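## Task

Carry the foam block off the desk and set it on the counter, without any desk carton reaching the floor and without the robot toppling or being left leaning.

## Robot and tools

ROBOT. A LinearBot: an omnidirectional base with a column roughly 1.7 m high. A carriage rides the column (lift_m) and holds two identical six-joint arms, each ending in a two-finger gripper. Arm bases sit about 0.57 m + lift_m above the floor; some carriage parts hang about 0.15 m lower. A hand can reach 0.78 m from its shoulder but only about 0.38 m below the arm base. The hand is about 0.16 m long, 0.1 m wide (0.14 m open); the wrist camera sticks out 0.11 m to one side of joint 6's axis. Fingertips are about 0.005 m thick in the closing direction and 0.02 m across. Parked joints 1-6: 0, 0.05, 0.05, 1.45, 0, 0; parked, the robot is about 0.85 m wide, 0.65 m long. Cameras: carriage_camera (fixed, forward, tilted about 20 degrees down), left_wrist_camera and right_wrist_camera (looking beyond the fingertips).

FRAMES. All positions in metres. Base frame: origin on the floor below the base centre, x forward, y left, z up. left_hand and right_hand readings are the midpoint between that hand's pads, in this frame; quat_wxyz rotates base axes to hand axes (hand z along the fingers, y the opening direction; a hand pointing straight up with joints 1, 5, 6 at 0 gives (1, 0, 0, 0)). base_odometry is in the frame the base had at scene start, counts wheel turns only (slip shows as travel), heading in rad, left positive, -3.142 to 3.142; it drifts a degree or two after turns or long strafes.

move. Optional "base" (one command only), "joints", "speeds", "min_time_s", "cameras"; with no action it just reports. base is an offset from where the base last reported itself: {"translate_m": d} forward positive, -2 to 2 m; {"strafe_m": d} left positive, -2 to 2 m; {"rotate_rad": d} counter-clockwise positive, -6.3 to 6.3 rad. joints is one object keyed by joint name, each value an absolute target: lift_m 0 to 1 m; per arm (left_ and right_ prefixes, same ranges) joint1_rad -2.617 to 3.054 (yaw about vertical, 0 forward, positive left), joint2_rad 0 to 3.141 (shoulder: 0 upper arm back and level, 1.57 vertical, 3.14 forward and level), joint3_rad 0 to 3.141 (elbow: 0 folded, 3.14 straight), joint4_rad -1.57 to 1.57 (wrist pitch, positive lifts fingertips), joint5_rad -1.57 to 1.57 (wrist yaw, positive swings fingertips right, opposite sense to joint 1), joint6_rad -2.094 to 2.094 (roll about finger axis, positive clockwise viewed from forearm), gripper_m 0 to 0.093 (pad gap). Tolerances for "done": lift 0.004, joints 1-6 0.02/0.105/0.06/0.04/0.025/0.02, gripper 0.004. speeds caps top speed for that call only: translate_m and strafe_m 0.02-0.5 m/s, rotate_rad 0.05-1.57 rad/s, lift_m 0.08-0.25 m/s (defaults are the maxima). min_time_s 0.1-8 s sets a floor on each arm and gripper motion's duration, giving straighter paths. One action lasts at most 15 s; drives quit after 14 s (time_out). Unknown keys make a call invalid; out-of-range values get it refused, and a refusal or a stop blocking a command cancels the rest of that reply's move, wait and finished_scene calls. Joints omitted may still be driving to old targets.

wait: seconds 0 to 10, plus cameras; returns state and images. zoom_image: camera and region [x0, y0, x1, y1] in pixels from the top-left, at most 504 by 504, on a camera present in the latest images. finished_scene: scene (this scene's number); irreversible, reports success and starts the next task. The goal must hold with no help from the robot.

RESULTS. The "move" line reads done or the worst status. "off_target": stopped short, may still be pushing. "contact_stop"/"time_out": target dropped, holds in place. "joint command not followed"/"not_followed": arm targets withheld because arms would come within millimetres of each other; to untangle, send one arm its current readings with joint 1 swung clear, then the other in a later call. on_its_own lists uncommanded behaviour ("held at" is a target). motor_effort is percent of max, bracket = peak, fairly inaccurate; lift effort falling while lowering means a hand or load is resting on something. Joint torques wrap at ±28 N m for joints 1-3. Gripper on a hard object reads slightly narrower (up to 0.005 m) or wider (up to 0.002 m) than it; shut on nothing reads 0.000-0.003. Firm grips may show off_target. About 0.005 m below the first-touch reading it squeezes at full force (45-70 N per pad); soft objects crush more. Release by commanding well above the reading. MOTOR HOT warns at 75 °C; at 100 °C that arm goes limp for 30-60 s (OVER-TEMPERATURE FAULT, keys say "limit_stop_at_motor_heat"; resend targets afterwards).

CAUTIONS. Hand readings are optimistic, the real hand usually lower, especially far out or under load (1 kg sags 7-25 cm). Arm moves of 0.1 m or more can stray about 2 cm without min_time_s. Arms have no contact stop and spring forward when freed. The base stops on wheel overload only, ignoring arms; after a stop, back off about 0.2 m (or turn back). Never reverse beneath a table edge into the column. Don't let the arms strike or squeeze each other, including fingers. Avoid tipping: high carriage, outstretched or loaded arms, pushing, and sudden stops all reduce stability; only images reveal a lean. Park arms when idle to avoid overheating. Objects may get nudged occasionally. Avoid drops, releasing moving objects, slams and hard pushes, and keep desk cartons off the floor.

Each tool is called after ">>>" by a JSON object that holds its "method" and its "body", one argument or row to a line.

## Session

>>> {"method": "move", "body": {
  "joints": {"lift_m": 0.85},
  "cameras": ["carriage_camera"]
}}

Scene clock: 2.73 s.
Joint torques (N m): left_arm=[0.62 4.23 6 -0.21 -0.09 -0.05] | right_arm=[-0.01 4.51 6.97 -0.3 0 -0.12]
move: done
base_odometry: x=+0.000 y=+0.000 heading=+0.000
base_status: not commanded
joint_positions: lift_m=+0.850 left_joint1_rad=-0.005 left_joint2_rad=+0.047 left_joint3_rad=+0.038 left_joint4_rad=+1.447 left_joint5_rad=-0.039 left_joint6_rad=-0.008 left_gripper_m=+0.09396 right_joint1_rad=+0.004 right_joint2_rad=+0.041 right_joint3_rad=+0.059 right_joint4_rad=+1.485 right_joint5_rad=-0.003 right_joint6_rad=+0.011 right_gripper_m=+0.09396
joint_status: all done
motor_effort: lift_m=+31(38) drive_wheels=-2(4)
left_hand: x=+0.2672 y=+0.3155 z=+1.8318 quat_wxyz=(+0.998, -0.020, +0.066, -0.006) (m; base frame)
right_hand: x=+0.2494 y=-0.3084 z=+1.8384 quat_wxyz=(+0.999, -0.001, +0.034, +0.008) (m; base frame)
pictures: carriage_camera
Images, in order (width x height): carriage_camera 504x504.

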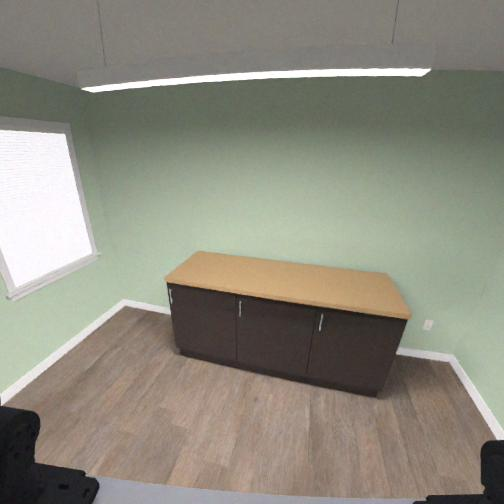

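>>> {"method": "move", "body": {
  "base": {"rotate_rad": 2.88},
  "joints": {"lift_m": 1.0},
  "cameras": ["carriage_camera"]
}}

Scene clock: 12.70 s.
Joint torques (N m): left_arm=[0.61 4.23 6.01 -0.18 -0.09 -0.04] | right_arm=[-0.03 4.51 7.01 -0.28 0 -0.12]
move: done
base_odometry: x=+0.000 y=+0.000 heading=+2.879
base_status: done
joint_positions: lift_m=+0.997 left_joint1_rad=-0.005 left_joint2_rad=+0.047 left_joint3_rad=+0.038 left_joint4_rad=+1.445 left_joint5_rad=-0.039 left_joint6_rad=-0.008 left_gripper_m=+0.09398 right_joint1_rad=+0.004 right_joint2_rad=+0.041 right_joint3_rad=+0.059 right_joint4_rad=+1.485 right_joint5_rad=-0.003 right_joint6_rad=+0.011 right_gripper_m=+0.09398
joint_status: all done
joint sent to its limit — lift_m, upper limit.
motor_effort: lift_m=+31(38) drive_wheels=+5(19)
left_hand: x=+0.2677 y=+0.3155 z=+1.9788 quat_wxyz=(+0.998, -0.020, +0.067, -0.006) (m; base frame)
right_hand: x=+0.2495 y=-0.3084 z=+1.9855 quat_wxyz=(+0.999, -0.001, +0.034, +0.008) (m; base frame)
pictures: carriage_camera
Images, in order (width x height): carriage_camera 504x504.

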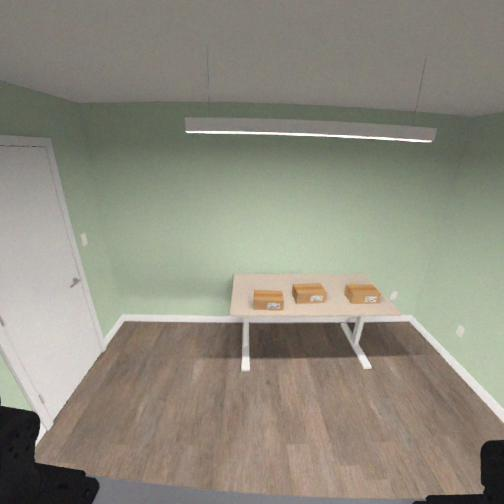

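>>> {"method": "move", "body": {
  "base": {"translate_m": 0.85},
  "cameras": ["carriage_camera"]
}}

>>> {"method": "zoom_image", "body": {
  "camera": "carriage_camera",
  "region": [200, 310, 500, 460]
}}

Scene clock: 21.03 s.
Joint torques (N m): left_arm=[0.59 4.19 6.13 -0.17 -0.09 -0.07] | right_arm=[-0.02 4.51 6.98 -0.28 0 -0.11]
move: done
base_odometry: x=-0.821 y=+0.219 heading=+2.881
base_status: done
joint_positions: lift_m=+0.997 left_joint1_rad=-0.005 left_joint2_rad=+0.047 left_joint3_rad=+0.038 left_joint4_rad=+1.444 left_joint5_rad=-0.039 left_joint6_rad=-0.008 left_gripper_m=+0.09398 right_joint1_rad=+0.004 right_joint2_rad=+0.041 right_joint3_rad=+0.059 right_joint4_rad=+1.485 right_joint5_rad=-0.003 right_joint6_rad=+0.011 right_gripper_m=+0.09398
joint_status: not commanded
motor_effort: lift_m=+31(31) drive_wheels=-10(23)
left_hand: x=+0.2678 y=+0.3155 z=+1.9788 quat_wxyz=(+0.998, -0.020, +0.068, -0.006) (m; base frame)
right_hand: x=+0.2495 y=-0.3084 z=+1.9855 quat_wxyz=(+0.999, -0.001, +0.034, +0.008) (m; base frame)
pictures: carriage_camera
Images, in order (width x height): carriage_camera 504x504.

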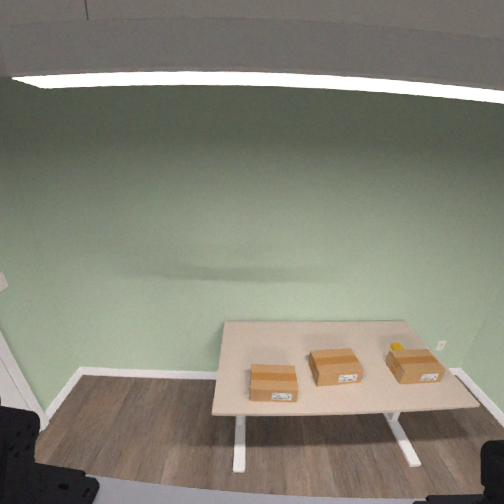

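Scaled by 1.680 from the camera's 504x504 image, which has a finer 720x720 frame.

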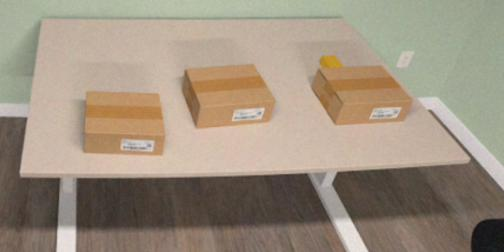

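>>> {"method": "move", "body": {
  "base": {"strafe_m": -1.38},
  "joints": {"left_joint1_rad": 0.0, "left_joint2_rad": 2.825, "left_joint3_rad": 2.075, "left_joint4_rad": -0.81, "left_joint5_rad": 0.0, "left_joint6_rad": 0.0, "lift_m": 0.85},
  "min_time_s": 3,
  "cameras": ["carriage_camera", "left_wrist_camera"]
}}

Scene clock: 59.53 s.
Joint torques (N m): left_arm=[0.69 -15.06 8.23 0.47 -0.07 0.04] | right_arm=[-0.02 4.48 6.97 -0.28 -0.01 -0.12]
move: done
base_odometry: x=-0.466 y=+1.552 heading=+2.881
base_status: done
joint_positions: lift_m=+0.850 left_joint1_rad=-0.003 left_joint2_rad=+2.803 left_joint3_rad=+2.055 left_joint4_rad=-0.796 left_joint5_rad=-0.006 left_joint6_rad=-0.008 left_gripper_m=+0.09398 right_joint1_rad=+0.004 right_joint2_rad=+0.041 right_joint3_rad=+0.059 right_joint4_rad=+1.485 right_joint5_rad=-0.003 right_joint6_rad=+0.011 right_gripper_m=+0.09398
joint_status: all done
motor_effort: lift_m=+27(30) drive_wheels=-5(12)
left_hand: x=+0.7290 y=+0.3084 z=+1.2377 quat_wxyz=(+0.014, -0.003, +1.000, +0.003) (m; base frame)
right_hand: x=+0.2495 y=-0.3084 z=+1.8387 quat_wxyz=(+0.999, -0.001, +0.034, +0.008) (m; base frame)
pictures: carriage_camera, left_wrist_camera
Images, in order (width x height): carriage_camera 504x504, left_wrist_camera 504x504.

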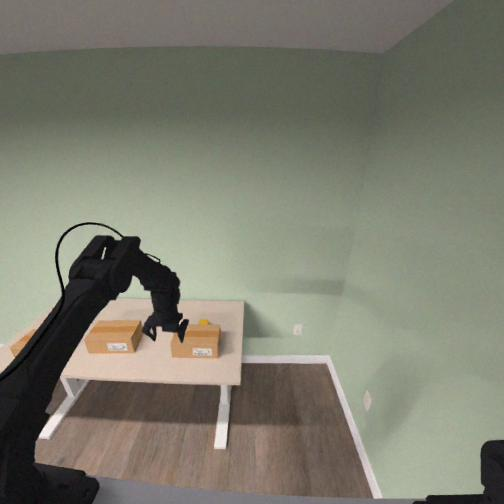

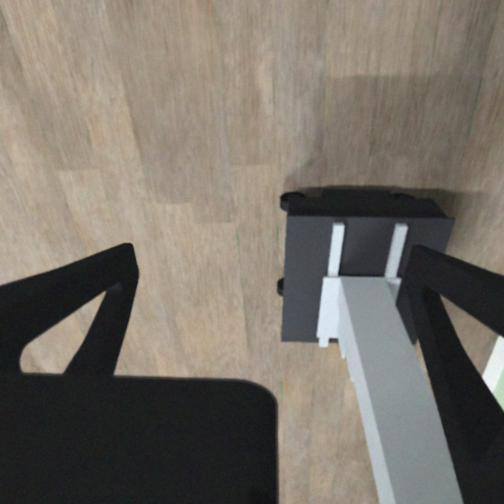

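>>> {"method": "move", "body": {
  "base": {"strafe_m": -0.12},
  "joints": {"left_joint1_rad": 0.38, "left_joint6_rad": 0.38},
  "cameras": []
}}

>>> {"method": "move", "body": {
  "base": {"translate_m": 0.68},
  "speeds": {"translate_m": 0.35},
  "cameras": ["carriage_camera", "left_wrist_camera"]
}}

Scene clock: 83.10 s.
Joint torques (N m): left_arm=[0.94 -15.12 7.84 0.51 -0.04 0.05] | right_arm=[-0.03 4.49 6.99 -0.28 0 -0.12]
move: done
base_odometry: x=-0.435 y=+1.668 heading=+2.881
base_status: done
joint_positions: lift_m=+0.850 left_joint1_rad=+0.375 left_joint2_rad=+2.803 left_joint3_rad=+2.059 left_joint4_rad=-0.799 left_joint5_rad=-0.003 left_joint6_rad=+0.371 left_gripper_m=+0.09398 right_joint1_rad=+0.004 right_joint2_rad=+0.041 right_joint3_rad=+0.059 right_joint4_rad=+1.485 right_joint5_rad=-0.003 right_joint6_rad=+0.011 right_gripper_m=+0.09398
joint_status: all done
motor_effort: lift_m=+27(28) drive_wheels=-4(10)
left_hand: x=+0.6950 y=+0.4915 z=+1.2385 quat_wxyz=(+0.013, -0.002, +1.000, +0.007) (m; base frame)
right_hand: x=+0.2495 y=-0.3084 z=+1.8387 quat_wxyz=(+0.999, -0.001, +0.034, +0.008) (m; base frame)
pictures: none
No camera images: "cameras" was empty.

Scene clock: 86.87 s.
Joint torques (N m): left_arm=[0.87 -15.15 7.86 0.53 -0.04 0.06] | right_arm=[0.02 4.48 7.01 -0.29 0 -0.12]
move: done
base_odometry: x=-1.092 y=+1.844 heading=+2.880
base_status: done
joint_positions: lift_m=+0.850 left_joint1_rad=+0.377 left_joint2_rad=+2.803 left_joint3_rad=+2.059 left_joint4_rad=-0.801 left_joint5_rad=-0.003 left_joint6_rad=+0.371 left_gripper_m=+0.09398 right_joint1_rad=+0.004 right_joint2_rad=+0.041 right_joint3_rad=+0.059 right_joint4_rad=+1.485 right_joint5_rad=-0.003 right_joint6_rad=+0.011 right_gripper_m=+0.09398
joint_status: not commanded
motor_effort: lift_m=+27(28) drive_wheels=-6(14)
left_hand: x=+0.6940 y=+0.4923 z=+1.2385 quat_wxyz=(+0.011, -0.003, +1.000, +0.006) (m; base frame)
right_hand: x=+0.2495 y=-0.3084 z=+1.8387 quat_wxyz=(+0.999, -0.001, +0.034, +0.008) (m; base frame)
pictures: carriage_camera, left_wrist_camera
Images, in order (width x height): carriage_camera 504x504, left_wrist_camera 504x504.

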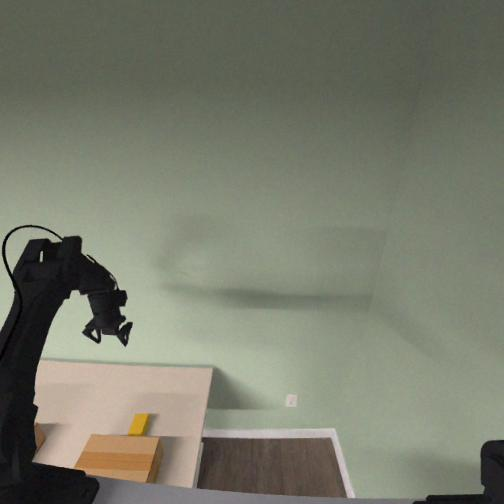

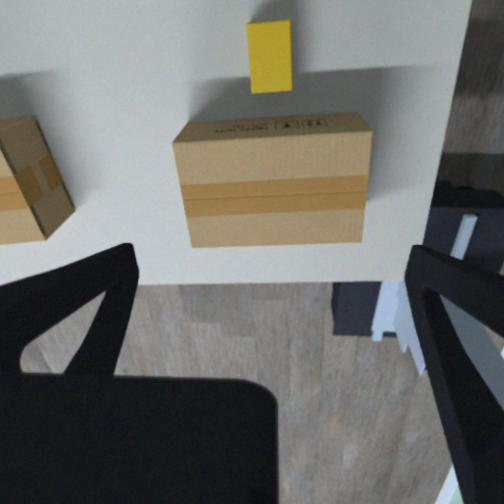

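>>> {"method": "move", "body": {
  "base": {"translate_m": 0.03},
  "joints": {"left_joint6_rad": 0.3, "lift_m": 0.53},
  "cameras": ["left_wrist_camera"]
}}

Scene clock: 106.67 s.
Joint torques (N m): left_arm=[0.73 -16.61 7.49 0.53 -0.06 -0.15] | right_arm=[-0.01 4.49 7.04 -0.27 0.01 -0.13]
move: done
base_odometry: x=-1.121 y=+1.852 heading=+2.880
base_status: done
joint_positions: lift_m=+0.530 left_joint1_rad=+0.378 left_joint2_rad=+2.816 left_joint3_rad=+2.062 left_joint4_rad=-0.805 left_joint5_rad=-0.003 left_joint6_rad=+0.309 left_gripper_m=+0.09398 right_joint1_rad=+0.004 right_joint2_rad=+0.041 right_joint3_rad=+0.059 right_joint4_rad=+1.484 right_joint5_rad=-0.003 right_joint6_rad=+0.011 right_gripper_m=+0.09398
joint_status: all done
motor_effort: lift_m=+28(29) drive_wheels=-5(14)
left_hand: x=+0.6907 y=+0.4912 z=+0.9128 quat_wxyz=(+0.005, -0.034, +0.999, +0.004) (m; base frame)
right_hand: x=+0.2497 y=-0.3084 z=+1.5186 quat_wxyz=(+0.999, -0.001, +0.034, +0.008) (m; base frame)
pictures: left_wrist_camera
Images, in order (width x height): left_wrist_camera 504x504.

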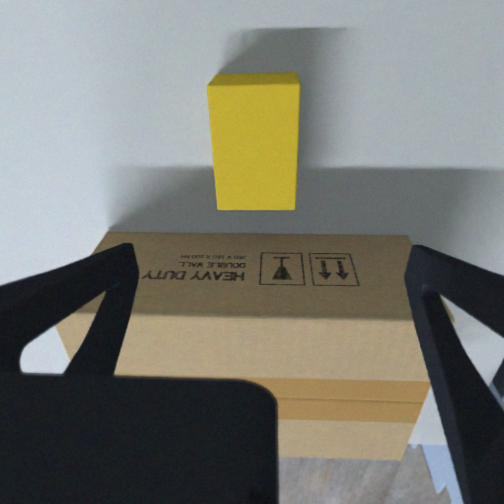

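>>> {"method": "move", "body": {
  "joints": {"left_joint1_rad": 0.405, "lift_m": 0.44},
  "cameras": ["left_wrist_camera"]
}}

Scene clock: 130.60 s.
Joint torques (N m): left_arm=[0.54 -16.53 7.23 0.57 -0.06 -0.15] | right_arm=[-0.03 4.49 6.95 -0.27 0.01 -0.11]
move: done
base_odometry: x=-1.121 y=+1.852 heading=+2.880
base_status: not commanded
joint_positions: lift_m=+0.440 left_joint1_rad=+0.406 left_joint2_rad=+2.817 left_joint3_rad=+2.064 left_joint4_rad=-0.806 left_joint5_rad=-0.003 left_joint6_rad=+0.308 left_gripper_m=+0.09398 right_joint1_rad=+0.004 right_joint2_rad=+0.041 right_joint3_rad=+0.059 right_joint4_rad=+1.484 right_joint5_rad=-0.003 right_joint6_rad=+0.011 right_gripper_m=+0.09398
joint_status: all done
motor_effort: lift_m=+28(29) drive_wheels=-6(8)
left_hand: x=+0.6855 y=+0.5042 z=+0.8230 quat_wxyz=(+0.005, -0.049, +0.999, +0.003) (m; base frame)
right_hand: x=+0.2497 y=-0.3084 z=+1.4287 quat_wxyz=(+0.999, -0.001, +0.034, +0.008) (m; base frame)
pictures: left_wrist_camera
Images, in order (width x height): left_wrist_camera 504x504.

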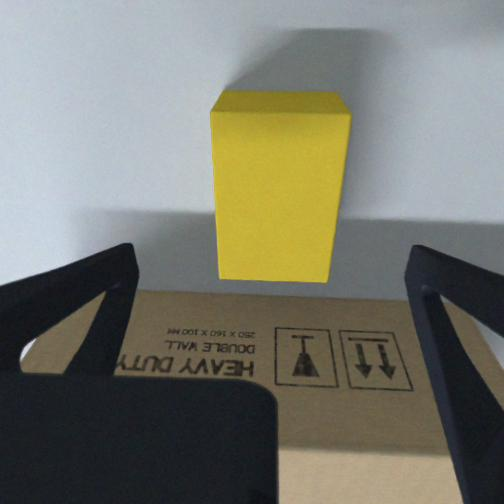

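>>> {"method": "move", "body": {
  "joints": {"lift_m": 0.395},
  "speeds": {"lift_m": 0.1},
  "cameras": ["carriage_camera", "left_wrist_camera"]
}}

Scene clock: 141.53 s.
Joint torques (N m): left_arm=[0.55 -16.62 6.97 0.53 -0.05 -0.15] | right_arm=[-0.02 4.46 6.97 -0.28 0 -0.13]
move: done
base_odometry: x=-1.121 y=+1.852 heading=+2.880
base_status: not commanded
joint_positions: lift_m=+0.395 left_joint1_rad=+0.406 left_joint2_rad=+2.818 left_joint3_rad=+2.066 left_joint4_rad=-0.807 left_joint5_rad=-0.003 left_joint6_rad=+0.308 left_gripper_m=+0.09398 right_joint1_rad=+0.004 right_joint2_rad=+0.041 right_joint3_rad=+0.059 right_joint4_rad=+1.484 right_joint5_rad=-0.003 right_joint6_rad=+0.011 right_gripper_m=+0.09398
joint_status: all done
motor_effort: lift_m=+28(28) drive_wheels=+3(7)
left_hand: x=+0.6858 y=+0.5043 z=+0.7779 quat_wxyz=(+0.005, -0.049, +0.999, +0.003) (m; base frame)
right_hand: x=+0.2497 y=-0.3084 z=+1.3836 quat_wxyz=(+0.999, -0.001, +0.034, +0.008) (m; base frame)
pictures: carriage_camera, left_wrist_camera
Images, in order (width x height): carriage_camera 504x504, left_wrist_camera 504x504.

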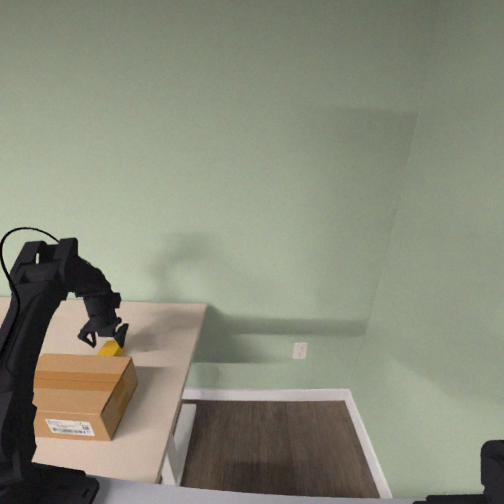

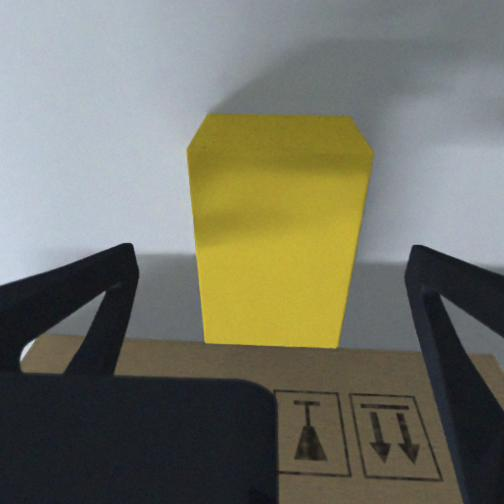

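>>> {"method": "move", "body": {
  "joints": {"lift_m": 0.375},
  "speeds": {"lift_m": 0.08},
  "cameras": ["left_wrist_camera"]
}}

Scene clock: 153.60 s.
Joint torques (N m): left_arm=[0.51 -16.68 7.01 0.52 -0.05 -0.14] | right_arm=[0.01 4.46 6.97 -0.28 0.01 -0.13]
move: done
base_odometry: x=-1.121 y=+1.852 heading=+2.880
base_status: not commanded
joint_positions: lift_m=+0.375 left_joint1_rad=+0.406 left_joint2_rad=+2.818 left_joint3_rad=+2.067 left_joint4_rad=-0.807 left_joint5_rad=-0.003 left_joint6_rad=+0.308 left_gripper_m=+0.09398 right_joint1_rad=+0.004 right_joint2_rad=+0.041 right_joint3_rad=+0.059 right_joint4_rad=+1.484 right_joint5_rad=-0.003 right_joint6_rad=+0.011 right_gripper_m=+0.09398
joint_status: all done
motor_effort: lift_m=+28(29) drive_wheels=+3(7)
left_hand: x=+0.6858 y=+0.5043 z=+0.7579 quat_wxyz=(+0.005, -0.049, +0.999, +0.003) (m; base frame)
right_hand: x=+0.2497 y=-0.3084 z=+1.3636 quat_wxyz=(+0.999, -0.001, +0.034, +0.008) (m; base frame)
pictures: left_wrist_camera
Images, in order (width x height): left_wrist_camera 504x504.

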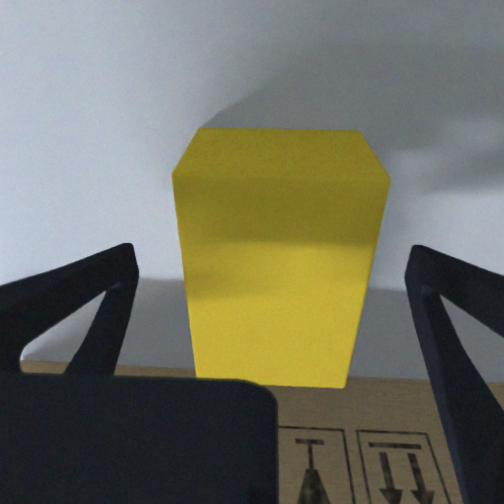

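>>> {"method": "move", "body": {
  "joints": {"left_gripper_m": 0.044},
  "min_time_s": 1.5,
  "cameras": ["left_wrist_camera"]
}}

Scene clock: 158.83 s.
Joint torques (N m): left_arm=[0.51 -16.7 7.01 0.55 -0.06 -0.14] | right_arm=[-0.02 4.46 6.98 -0.28 0 -0.11]
move: off_target
base_odometry: x=-1.121 y=+1.852 heading=+2.880
base_status: not commanded
joint_positions: lift_m=+0.375 left_joint1_rad=+0.406 left_joint2_rad=+2.818 left_joint3_rad=+2.067 left_joint4_rad=-0.807 left_joint5_rad=-0.003 left_joint6_rad=+0.308 left_gripper_m=+0.05457 right_joint1_rad=+0.004 right_joint2_rad=+0.041 right_joint3_rad=+0.059 right_joint4_rad=+1.484 right_joint5_rad=-0.003 right_joint6_rad=+0.011 right_gripper_m=+0.09398
joint_status: left_gripper_m off_target (ended at +0.05459, target +0.04400)
motor_effort: lift_m=+28(28) drive_wheels=+2(5)
left_hand: x=+0.6858 y=+0.5043 z=+0.7579 quat_wxyz=(+0.005, -0.049, +0.999, +0.003) (m; base frame)
right_hand: x=+0.2497 y=-0.3084 z=+1.3636 quat_wxyz=(+0.999, -0.001, +0.034, +0.008) (m; base frame)
pictures: left_wrist_camera
Images, in order (width x height): left_wrist_camera 504x504.

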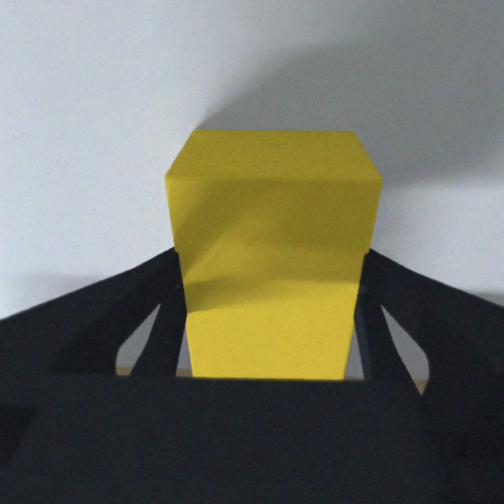

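>>> {"method": "move", "body": {
  "joints": {"lift_m": 0.6},
  "speeds": {"lift_m": 0.15},
  "cameras": []
}}

>>> {"method": "move", "body": {
  "base": {"translate_m": -0.75},
  "speeds": {"translate_m": 0.35},
  "cameras": ["left_wrist_camera"]
}}

>>> {"method": "move", "body": {
  "base": {"strafe_m": 1.2},
  "joints": {"left_joint1_rad": 0.0, "left_joint2_rad": 1.84, "left_joint3_rad": 0.84, "left_joint4_rad": -0.57, "left_joint6_rad": 0.0, "lift_m": 0.7},
  "min_time_s": 2,
  "cameras": ["left_wrist_camera"]
}}

>>> {"method": "move", "body": {
  "base": {"rotate_rad": 3.14},
  "speeds": {"rotate_rad": 1.3},
  "cameras": ["carriage_camera", "left_wrist_camera"]
}}

Scene clock: 185.37 s.
Joint torques (N m): left_arm=[0.62 -16.88 6.95 0.55 -0.07 -0.14] | right_arm=[-0.02 4.48 6.98 -0.28 0.01 -0.12]
move: done
base_odometry: x=-1.121 y=+1.852 heading=+2.880
base_status: not commanded
joint_positions: lift_m=+0.600 left_joint1_rad=+0.406 left_joint2_rad=+2.819 left_joint3_rad=+2.067 left_joint4_rad=-0.807 left_joint5_rad=-0.003 left_joint6_rad=+0.308 left_gripper_m=+0.05457 right_joint1_rad=+0.004 right_joint2_rad=+0.041 right_joint3_rad=+0.059 right_joint4_rad=+1.484 right_joint5_rad=-0.003 right_joint6_rad=+0.011 right_gripper_m=+0.09398
joint_status: all done
motor_effort: lift_m=+31(38) drive_wheels=+2(7)
left_hand: x=+0.6856 y=+0.5042 z=+0.9821 quat_wxyz=(+0.005, -0.049, +0.999, +0.003) (m; base frame)
right_hand: x=+0.2497 y=-0.3084 z=+1.5883 quat_wxyz=(+0.999, -0.001, +0.034, +0.008) (m; base frame)
pictures: none
No camera images: "cameras" was empty.

Scene clock: 189.30 s.
Joint torques (N m): left_arm=[0.7 -16.87 6.9 0.56 -0.06 -0.15] | right_arm=[-0.02 4.48 7.04 -0.26 -0.01 -0.13]
move: done
base_odometry: x=-0.397 y=+1.659 heading=+2.880
base_status: done
joint_positions: lift_m=+0.600 left_joint1_rad=+0.405 left_joint2_rad=+2.819 left_joint3_rad=+2.067 left_joint4_rad=-0.807 left_joint5_rad=-0.003 left_joint6_rad=+0.308 left_gripper_m=+0.05457 right_joint1_rad=+0.004 right_joint2_rad=+0.041 right_joint3_rad=+0.059 right_joint4_rad=+1.484 right_joint5_rad=-0.003 right_joint6_rad=+0.011 right_gripper_m=+0.09398
joint_status: not commanded
motor_effort: lift_m=+31(31) drive_wheels=-4(16)
left_hand: x=+0.6861 y=+0.5036 z=+0.9821 quat_wxyz=(+0.005, -0.048, +0.999, +0.003) (m; base frame)
right_hand: x=+0.2498 y=-0.3084 z=+1.5883 quat_wxyz=(+0.999, -0.001, +0.034, +0.008) (m; base frame)
pictures: left_wrist_camera
Images, in order (width x height): left_wrist_camera 504x504.

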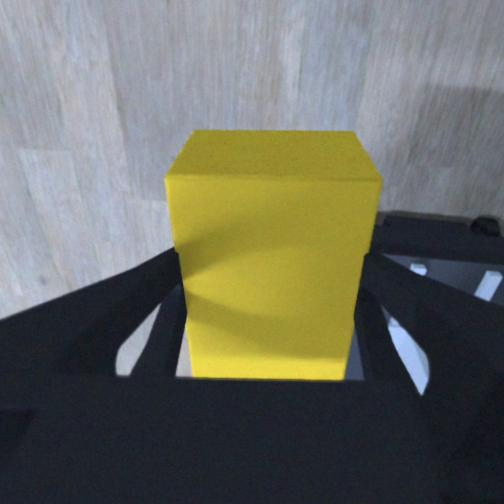

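Scene clock: 194.00 s.
Joint torques (N m): left_arm=[0.49 -11.3 3.95 0.64 -0.1 -0.14] | right_arm=[-0.05 4.48 6.97 -0.26 0.01 -0.13]
move: done
base_odometry: x=-0.706 y=+0.499 heading=+2.880
base_status: done
joint_positions: lift_m=+0.700 left_joint1_rad=+0.002 left_joint2_rad=+1.863 left_joint3_rad=+0.851 left_joint4_rad=-0.580 left_joint5_rad=-0.002 left_joint6_rad=+0.008 left_gripper_m=+0.05457 right_joint1_rad=+0.004 right_joint2_rad=+0.041 right_joint3_rad=+0.059 right_joint4_rad=+1.484 right_joint5_rad=-0.003 right_joint6_rad=+0.011 right_gripper_m=+0.09398
joint_status: all done
motor_effort: lift_m=+31(38) drive_wheels=-4(11)
left_hand: x=+0.5045 y=+0.3099 z=+1.1989 quat_wxyz=(-0.011, +0.003, +1.000, +0.001) (m; base frame)
right_hand: x=+0.2498 y=-0.3084 z=+1.6883 quat_wxyz=(+0.999, -0.001, +0.034, +0.008) (m; base frame)
pictures: left_wrist_camera
Images, in order (width x height): left_wrist_camera 504x504.

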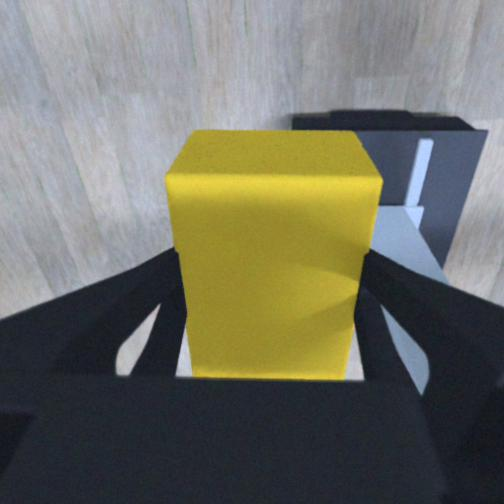

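Scene clock: 198.37 s.
Joint torques (N m): left_arm=[0.53 -11.33 4.03 0.48 -0.08 -0.14] | right_arm=[-0.01 4.46 6.99 -0.27 -0.01 -0.12]
move: done
base_odometry: x=-0.707 y=+0.499 heading=-0.263
base_status: done
joint_positions: lift_m=+0.700 left_joint1_rad=+0.003 left_joint2_rad=+1.863 left_joint3_rad=+0.851 left_joint4_rad=-0.563 left_joint5_rad=-0.002 left_joint6_rad=+0.008 left_gripper_m=+0.05456 right_joint1_rad=+0.004 right_joint2_rad=+0.041 right_joint3_rad=+0.059 right_joint4_rad=+1.484 right_joint5_rad=-0.003 right_joint6_rad=+0.011 right_gripper_m=+0.09400
joint_status: not commanded
motor_effort: lift_m=+31(31) drive_wheels=+6(17)
left_hand: x=+0.5087 y=+0.3100 z=+1.1988 quat_wxyz=(-0.002, +0.003, +1.000, +0.001) (m; base frame)
right_hand: x=+0.2498 y=-0.3084 z=+1.6883 quat_wxyz=(+0.999, -0.001, +0.034, +0.008) (m; base frame)
pictures: carriage_camera, left_wrist_camera
Images, in order (width x height): carriage_camera 504x504, left_wrist_camera 504x504.

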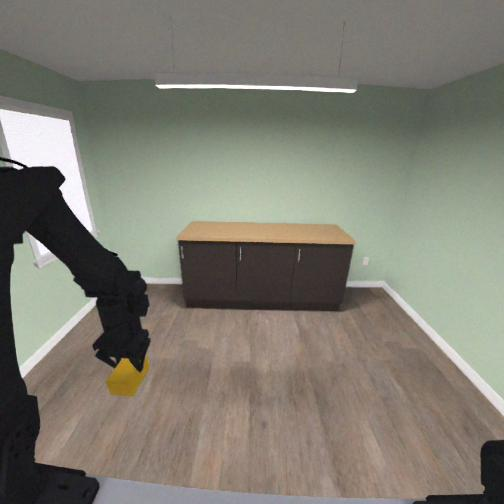

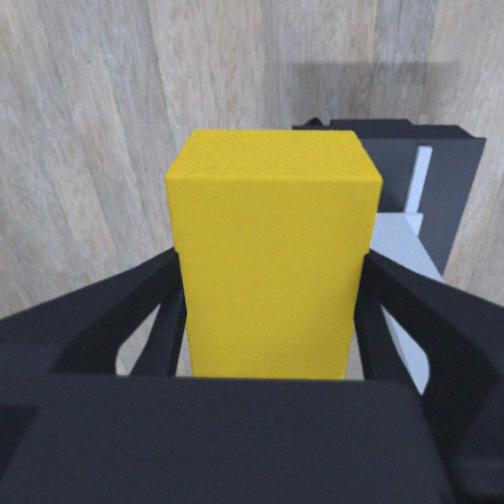

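>>> {"method": "move", "body": {
  "base": {"translate_m": 1.6},
  "cameras": ["carriage_camera"]
}}

Scene clock: 209.57 s.
Joint torques (N m): left_arm=[0.39 -11.28 3.99 0.51 -0.1 -0.15] | right_arm=[-0.05 4.53 6.98 -0.28 0 -0.12]
move: done
base_odometry: x=+0.839 y=+0.086 heading=-0.262
base_status: done
joint_positions: lift_m=+0.700 left_joint1_rad=+0.003 left_joint2_rad=+1.862 left_joint3_rad=+0.851 left_joint4_rad=-0.565 left_joint5_rad=-0.002 left_joint6_rad=+0.008 left_gripper_m=+0.05456 right_joint1_rad=+0.004 right_joint2_rad=+0.041 right_joint3_rad=+0.059 right_joint4_rad=+1.484 right_joint5_rad=-0.003 right_joint6_rad=+0.011 right_gripper_m=+0.09400
joint_status: not commanded
motor_effort: lift_m=+31(31) drive_wheels=-11(24)
left_hand: x=+0.5083 y=+0.3100 z=+1.1991 quat_wxyz=(-0.003, +0.003, +1.000, +0.001) (m; base frame)
right_hand: x=+0.2497 y=-0.3084 z=+1.6883 quat_wxyz=(+0.999, -0.001, +0.034, +0.008) (m; base frame)
pictures: carriage_camera
Images, in order (width x height): carriage_camera 504x504.

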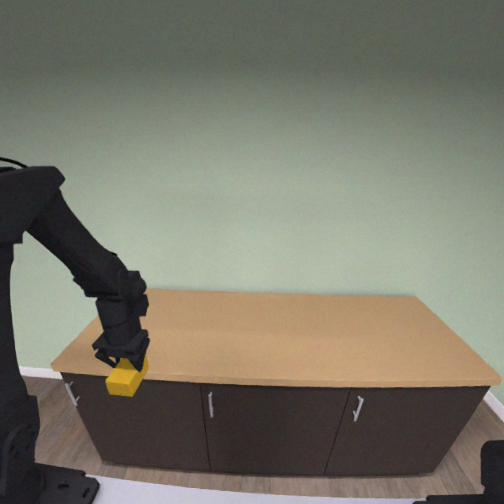

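>>> {"method": "move", "body": {
  "base": {"translate_m": 0.32},
  "joints": {"left_joint2_rad": 2.528, "left_joint3_rad": 1.412, "left_joint4_rad": -0.43},
  "speeds": {"translate_m": 0.25},
  "min_time_s": 2,
  "cameras": ["carriage_camera", "left_wrist_camera"]
}}

>>> {"method": "move", "body": {
  "joints": {"lift_m": 0.61},
  "cameras": ["carriage_camera", "left_wrist_camera"]
}}

Scene clock: 218.03 s.
Joint torques (N m): left_arm=[0.42 -12.22 6.27 0.73 -0.1 -0.14] | right_arm=[-0.02 4.45 6.98 -0.28 0.01 -0.12]
move: done
base_odometry: x=+1.148 y=+0.003 heading=-0.261
base_status: done
joint_positions: lift_m=+0.700 left_joint1_rad=+0.003 left_joint2_rad=+2.506 left_joint3_rad=+1.397 left_joint4_rad=-0.436 left_joint5_rad=-0.002 left_joint6_rad=+0.008 left_gripper_m=+0.05456 right_joint1_rad=+0.004 right_joint2_rad=+0.041 right_joint3_rad=+0.059 right_joint4_rad=+1.485 right_joint5_rad=-0.003 right_joint6_rad=+0.011 right_gripper_m=+0.09400
joint_status: all done
motor_effort: lift_m=+31(31) drive_wheels=-10(18)
left_hand: x=+0.6344 y=+0.3104 z=+1.0862 quat_wxyz=(+0.013, +0.003, +1.000, +0.001) (m; base frame)
right_hand: x=+0.2496 y=-0.3084 z=+1.6884 quat_wxyz=(+0.999, -0.001, +0.034, +0.008) (m; base frame)
pictures: carriage_camera, left_wrist_camera
Images, in order (width x height): carriage_camera 504x504, left_wrist_camera 504x504.

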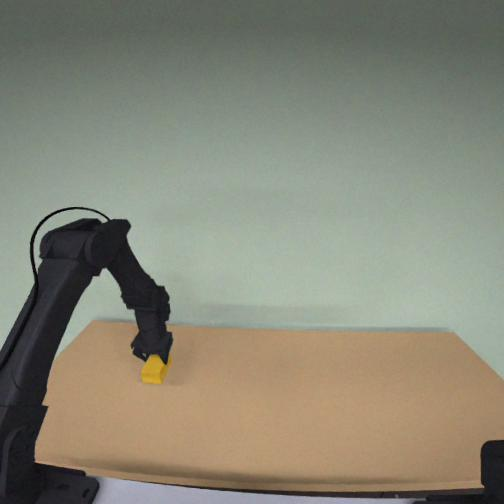

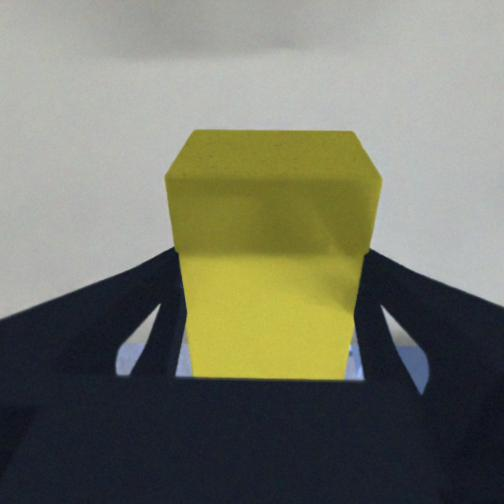

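Scene clock: 218.93 s.
Joint torques (N m): left_arm=[0.4 -13.78 5.61 0.69 -0.09 -0.13] | right_arm=[-0.05 4.46 6.98 -0.28 0.01 -0.12]
move: done
base_odometry: x=+1.148 y=+0.003 heading=-0.261
base_status: not commanded
joint_positions: lift_m=+0.610 left_joint1_rad=+0.003 left_joint2_rad=+2.521 left_joint3_rad=+1.402 left_joint4_rad=-0.432 left_joint5_rad=-0.002 left_joint6_rad=+0.008 left_gripper_m=+0.05456 right_joint1_rad=+0.004 right_joint2_rad=+0.041 right_joint3_rad=+0.059 right_joint4_rad=+1.485 right_joint5_rad=-0.003 right_joint6_rad=+0.011 right_gripper_m=+0.09400
joint_status: all done
motor_effort: lift_m=+28(29) drive_wheels=-11(12)
left_hand: x=+0.6334 y=+0.3103 z=+0.9918 quat_wxyz=(+0.010, +0.003, +1.000, +0.001) (m; base frame)
right_hand: x=+0.2496 y=-0.3084 z=+1.5986 quat_wxyz=(+0.999, -0.001, +0.034, +0.008) (m; base frame)
pictures: carriage_camera, left_wrist_camera
Images, in order (width x height): carriage_camera 504x504, left_wrist_camera 504x504.

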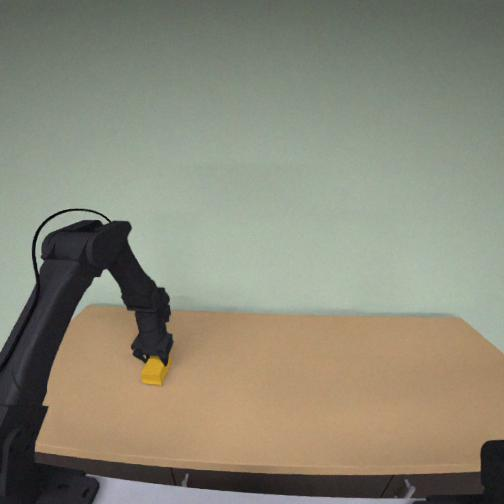

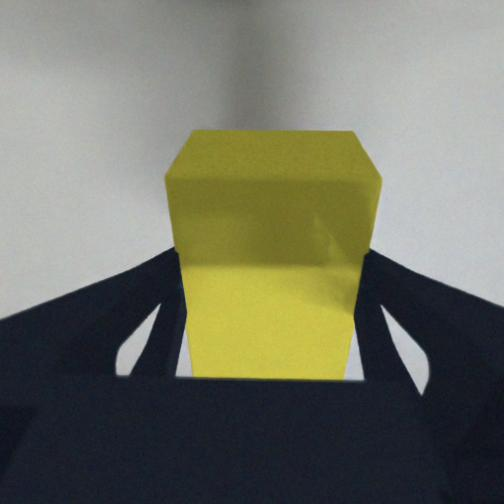

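>>> {"method": "move", "body": {
  "joints": {"lift_m": 0.572},
  "speeds": {"lift_m": 0.12},
  "cameras": ["left_wrist_camera"]
}}

>>> {"method": "move", "body": {
  "joints": {"lift_m": 0.561},
  "speeds": {"lift_m": 0.08},
  "cameras": ["left_wrist_camera"]
}}

Scene clock: 224.17 s.
Joint torques (N m): left_arm=[0.49 -13.68 5.75 0.63 -0.1 -0.14] | right_arm=[-0.01 4.46 6.97 -0.29 0.02 -0.12]
move: done
base_odometry: x=+1.148 y=+0.003 heading=-0.261
base_status: not commanded
joint_positions: lift_m=+0.572 left_joint1_rad=+0.003 left_joint2_rad=+2.521 left_joint3_rad=+1.403 left_joint4_rad=-0.431 left_joint5_rad=-0.002 left_joint6_rad=+0.008 left_gripper_m=+0.05456 right_joint1_rad=+0.004 right_joint2_rad=+0.041 right_joint3_rad=+0.059 right_joint4_rad=+1.485 right_joint5_rad=-0.003 right_joint6_rad=+0.011 right_gripper_m=+0.09400
joint_status: all done
motor_effort: lift_m=+27(29) drive_wheels=+6(11)
left_hand: x=+0.6342 y=+0.3104 z=+0.9538 quat_wxyz=(+0.011, +0.003, +1.000, +0.001) (m; base frame)
right_hand: x=+0.2496 y=-0.3084 z=+1.5606 quat_wxyz=(+0.999, -0.001, +0.034, +0.008) (m; base frame)
pictures: left_wrist_camera
Images, in order (width x height): left_wrist_camera 504x504.

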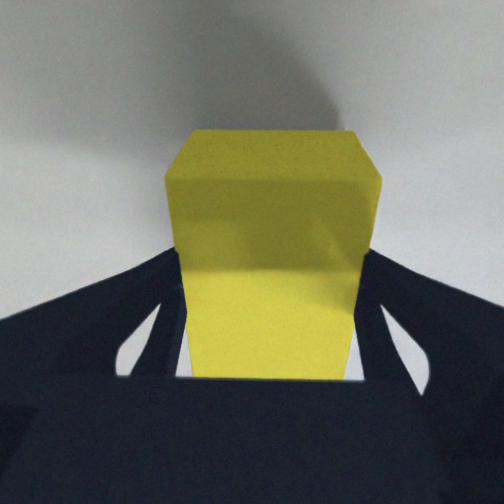

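Scene clock: 224.67 s.
Joint torques (N m): left_arm=[0.39 -13.14 5.26 0.83 -0.08 -0.14] | right_arm=[-0.03 4.53 6.95 -0.27 -0.01 -0.12]
move: done
base_odometry: x=+1.148 y=+0.003 heading=-0.261
base_status: not commanded
joint_positions: lift_m=+0.561 left_joint1_rad=+0.003 left_joint2_rad=+2.515 left_joint3_rad=+1.407 left_joint4_rad=-0.444 left_joint5_rad=-0.003 left_joint6_rad=+0.008 left_gripper_m=+0.05456 right_joint1_rad=+0.004 right_joint2_rad=+0.041 right_joint3_rad=+0.059 right_joint4_rad=+1.485 right_joint5_rad=-0.003 right_joint6_rad=+0.011 right_gripper_m=+0.09400
joint_status: all done
motor_effort: lift_m=+25(27) drive_wheels=+6(11)
left_hand: x=+0.6344 y=+0.3105 z=+0.9459 quat_wxyz=(+0.010, +0.003, +1.000, +0.002) (m; base frame)
right_hand: x=+0.2496 y=-0.3084 z=+1.5498 quat_wxyz=(+0.999, -0.001, +0.034, +0.008) (m; base frame)
pictures: left_wrist_camera
Images, in order (width x height): left_wrist_camera 504x504.

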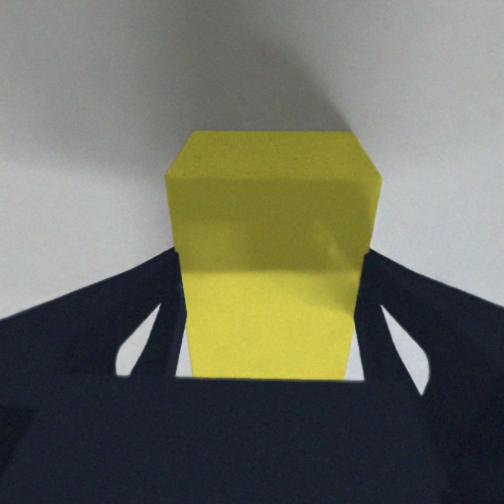

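>>> {"method": "move", "body": {
  "joints": {"left_gripper_m": 0.064},
  "min_time_s": 1,
  "cameras": []
}}

>>> {"method": "move", "body": {
  "joints": {"left_gripper_m": 0.092},
  "min_time_s": 0.8,
  "cameras": []
}}

>>> {"method": "move", "body": {
  "joints": {"lift_m": 0.72},
  "speeds": {"lift_m": 0.15},
  "cameras": ["carriage_camera", "left_wrist_camera"]
}}

Scene clock: 231.50 s.
Joint torques (N m): left_arm=[0.38 -13.12 5.27 0.75 -0.08 -0.14] | right_arm=[-0.03 4.46 7.01 -0.29 0 -0.11]
move: done
base_odometry: x=+1.148 y=+0.003 heading=-0.261
base_status: not commanded
joint_positions: lift_m=+0.561 left_joint1_rad=+0.003 left_joint2_rad=+2.515 left_joint3_rad=+1.407 left_joint4_rad=-0.439 left_joint5_rad=-0.003 left_joint6_rad=+0.007 left_gripper_m=+0.06393 right_joint1_rad=+0.004 right_joint2_rad=+0.041 right_joint3_rad=+0.059 right_joint4_rad=+1.485 right_joint5_rad=-0.003 right_joint6_rad=+0.011 right_gripper_m=+0.09400
joint_status: all done
motor_effort: lift_m=+26(26) drive_wheels=+6(11)
left_hand: x=+0.6357 y=+0.3106 z=+0.9459 quat_wxyz=(+0.012, +0.002, +1.000, +0.002) (m; base frame)
right_hand: x=+0.2496 y=-0.3084 z=+1.5498 quat_wxyz=(+0.999, -0.001, +0.034, +0.008) (m; base frame)
pictures: none
No camera images: "cameras" was empty.

Scene clock: 232.60 s.
Joint torques (N m): left_arm=[0.42 -13.12 5.26 0.74 -0.07 -0.14] | right_arm=[-0.05 4.42 7.05 -0.28 0 -0.13]
move: done
base_odometry: x=+1.148 y=+0.003 heading=-0.261
base_status: not commanded
joint_positions: lift_m=+0.561 left_joint1_rad=+0.003 left_joint2_rad=+2.515 left_joint3_rad=+1.407 left_joint4_rad=-0.439 left_joint5_rad=-0.003 left_joint6_rad=+0.007 left_gripper_m=+0.09191 right_joint1_rad=+0.004 right_joint2_rad=+0.041 right_joint3_rad=+0.059 right_joint4_rad=+1.485 right_joint5_rad=-0.003 right_joint6_rad=+0.011 right_gripper_m=+0.09400
joint_status: all done
motor_effort: lift_m=+26(26) drive_wheels=+7(9)
left_hand: x=+0.6357 y=+0.3106 z=+0.9459 quat_wxyz=(+0.012, +0.002, +1.000, +0.002) (m; base frame)
right_hand: x=+0.2496 y=-0.3084 z=+1.5498 quat_wxyz=(+0.999, -0.001, +0.034, +0.008) (m; base frame)
pictures: none
No camera images: "cameras" was empty.

Scene clock: 234.10 s.
Joint torques (N m): left_arm=[0.36 -13.48 5.24 0.68 -0.08 -0.13] | right_arm=[-0.05 4.45 6.99 -0.29 0.01 -0.12]
move: done
base_odometry: x=+1.148 y=+0.003 heading=-0.261
base_status: not commanded
joint_positions: lift_m=+0.720 left_joint1_rad=+0.003 left_joint2_rad=+2.519 left_joint3_rad=+1.407 left_joint4_rad=-0.434 left_joint5_rad=-0.003 left_joint6_rad=+0.007 left_gripper_m=+0.09191 right_joint1_rad=+0.004 right_joint2_rad=+0.041 right_joint3_rad=+0.059 right_joint4_rad=+1.485 right_joint5_rad=-0.003 right_joint6_rad=+0.011 right_gripper_m=+0.09400
joint_status: all done
motor_effort: lift_m=+31(37) drive_wheels=+5(11)
left_hand: x=+0.6357 y=+0.3106 z=+1.1029 quat_wxyz=(+0.013, +0.002, +1.000, +0.002) (m; base frame)
right_hand: x=+0.2496 y=-0.3084 z=+1.7083 quat_wxyz=(+0.999, -0.001, +0.034, +0.008) (m; base frame)
pictures: carriage_camera, left_wrist_camera
Images, in order (width x height): carriage_camera 504x504, left_wrist_camera 504x504.

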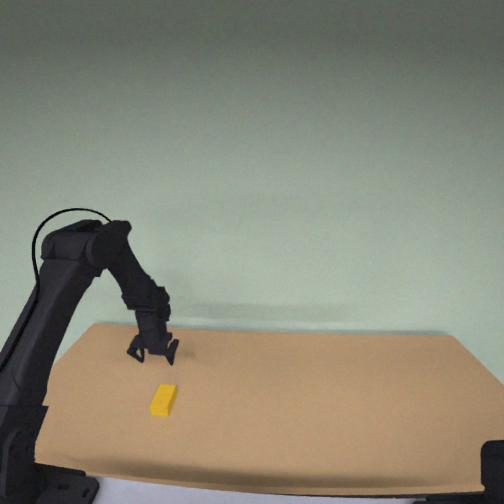

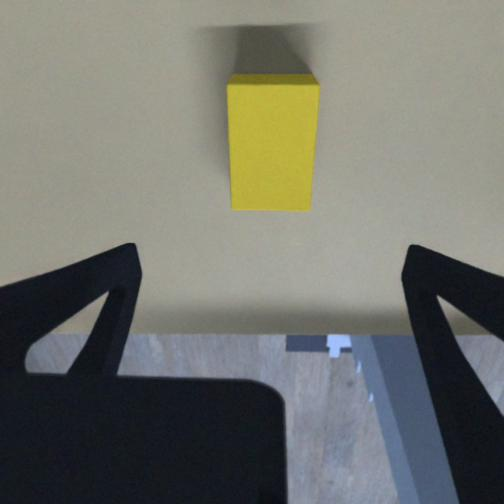

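Placed on the counter. Finish and start scene 3.

>>> {"method": "finished_scene", "body": {
  "scene": 2
}}

The scene is finished: the task was done.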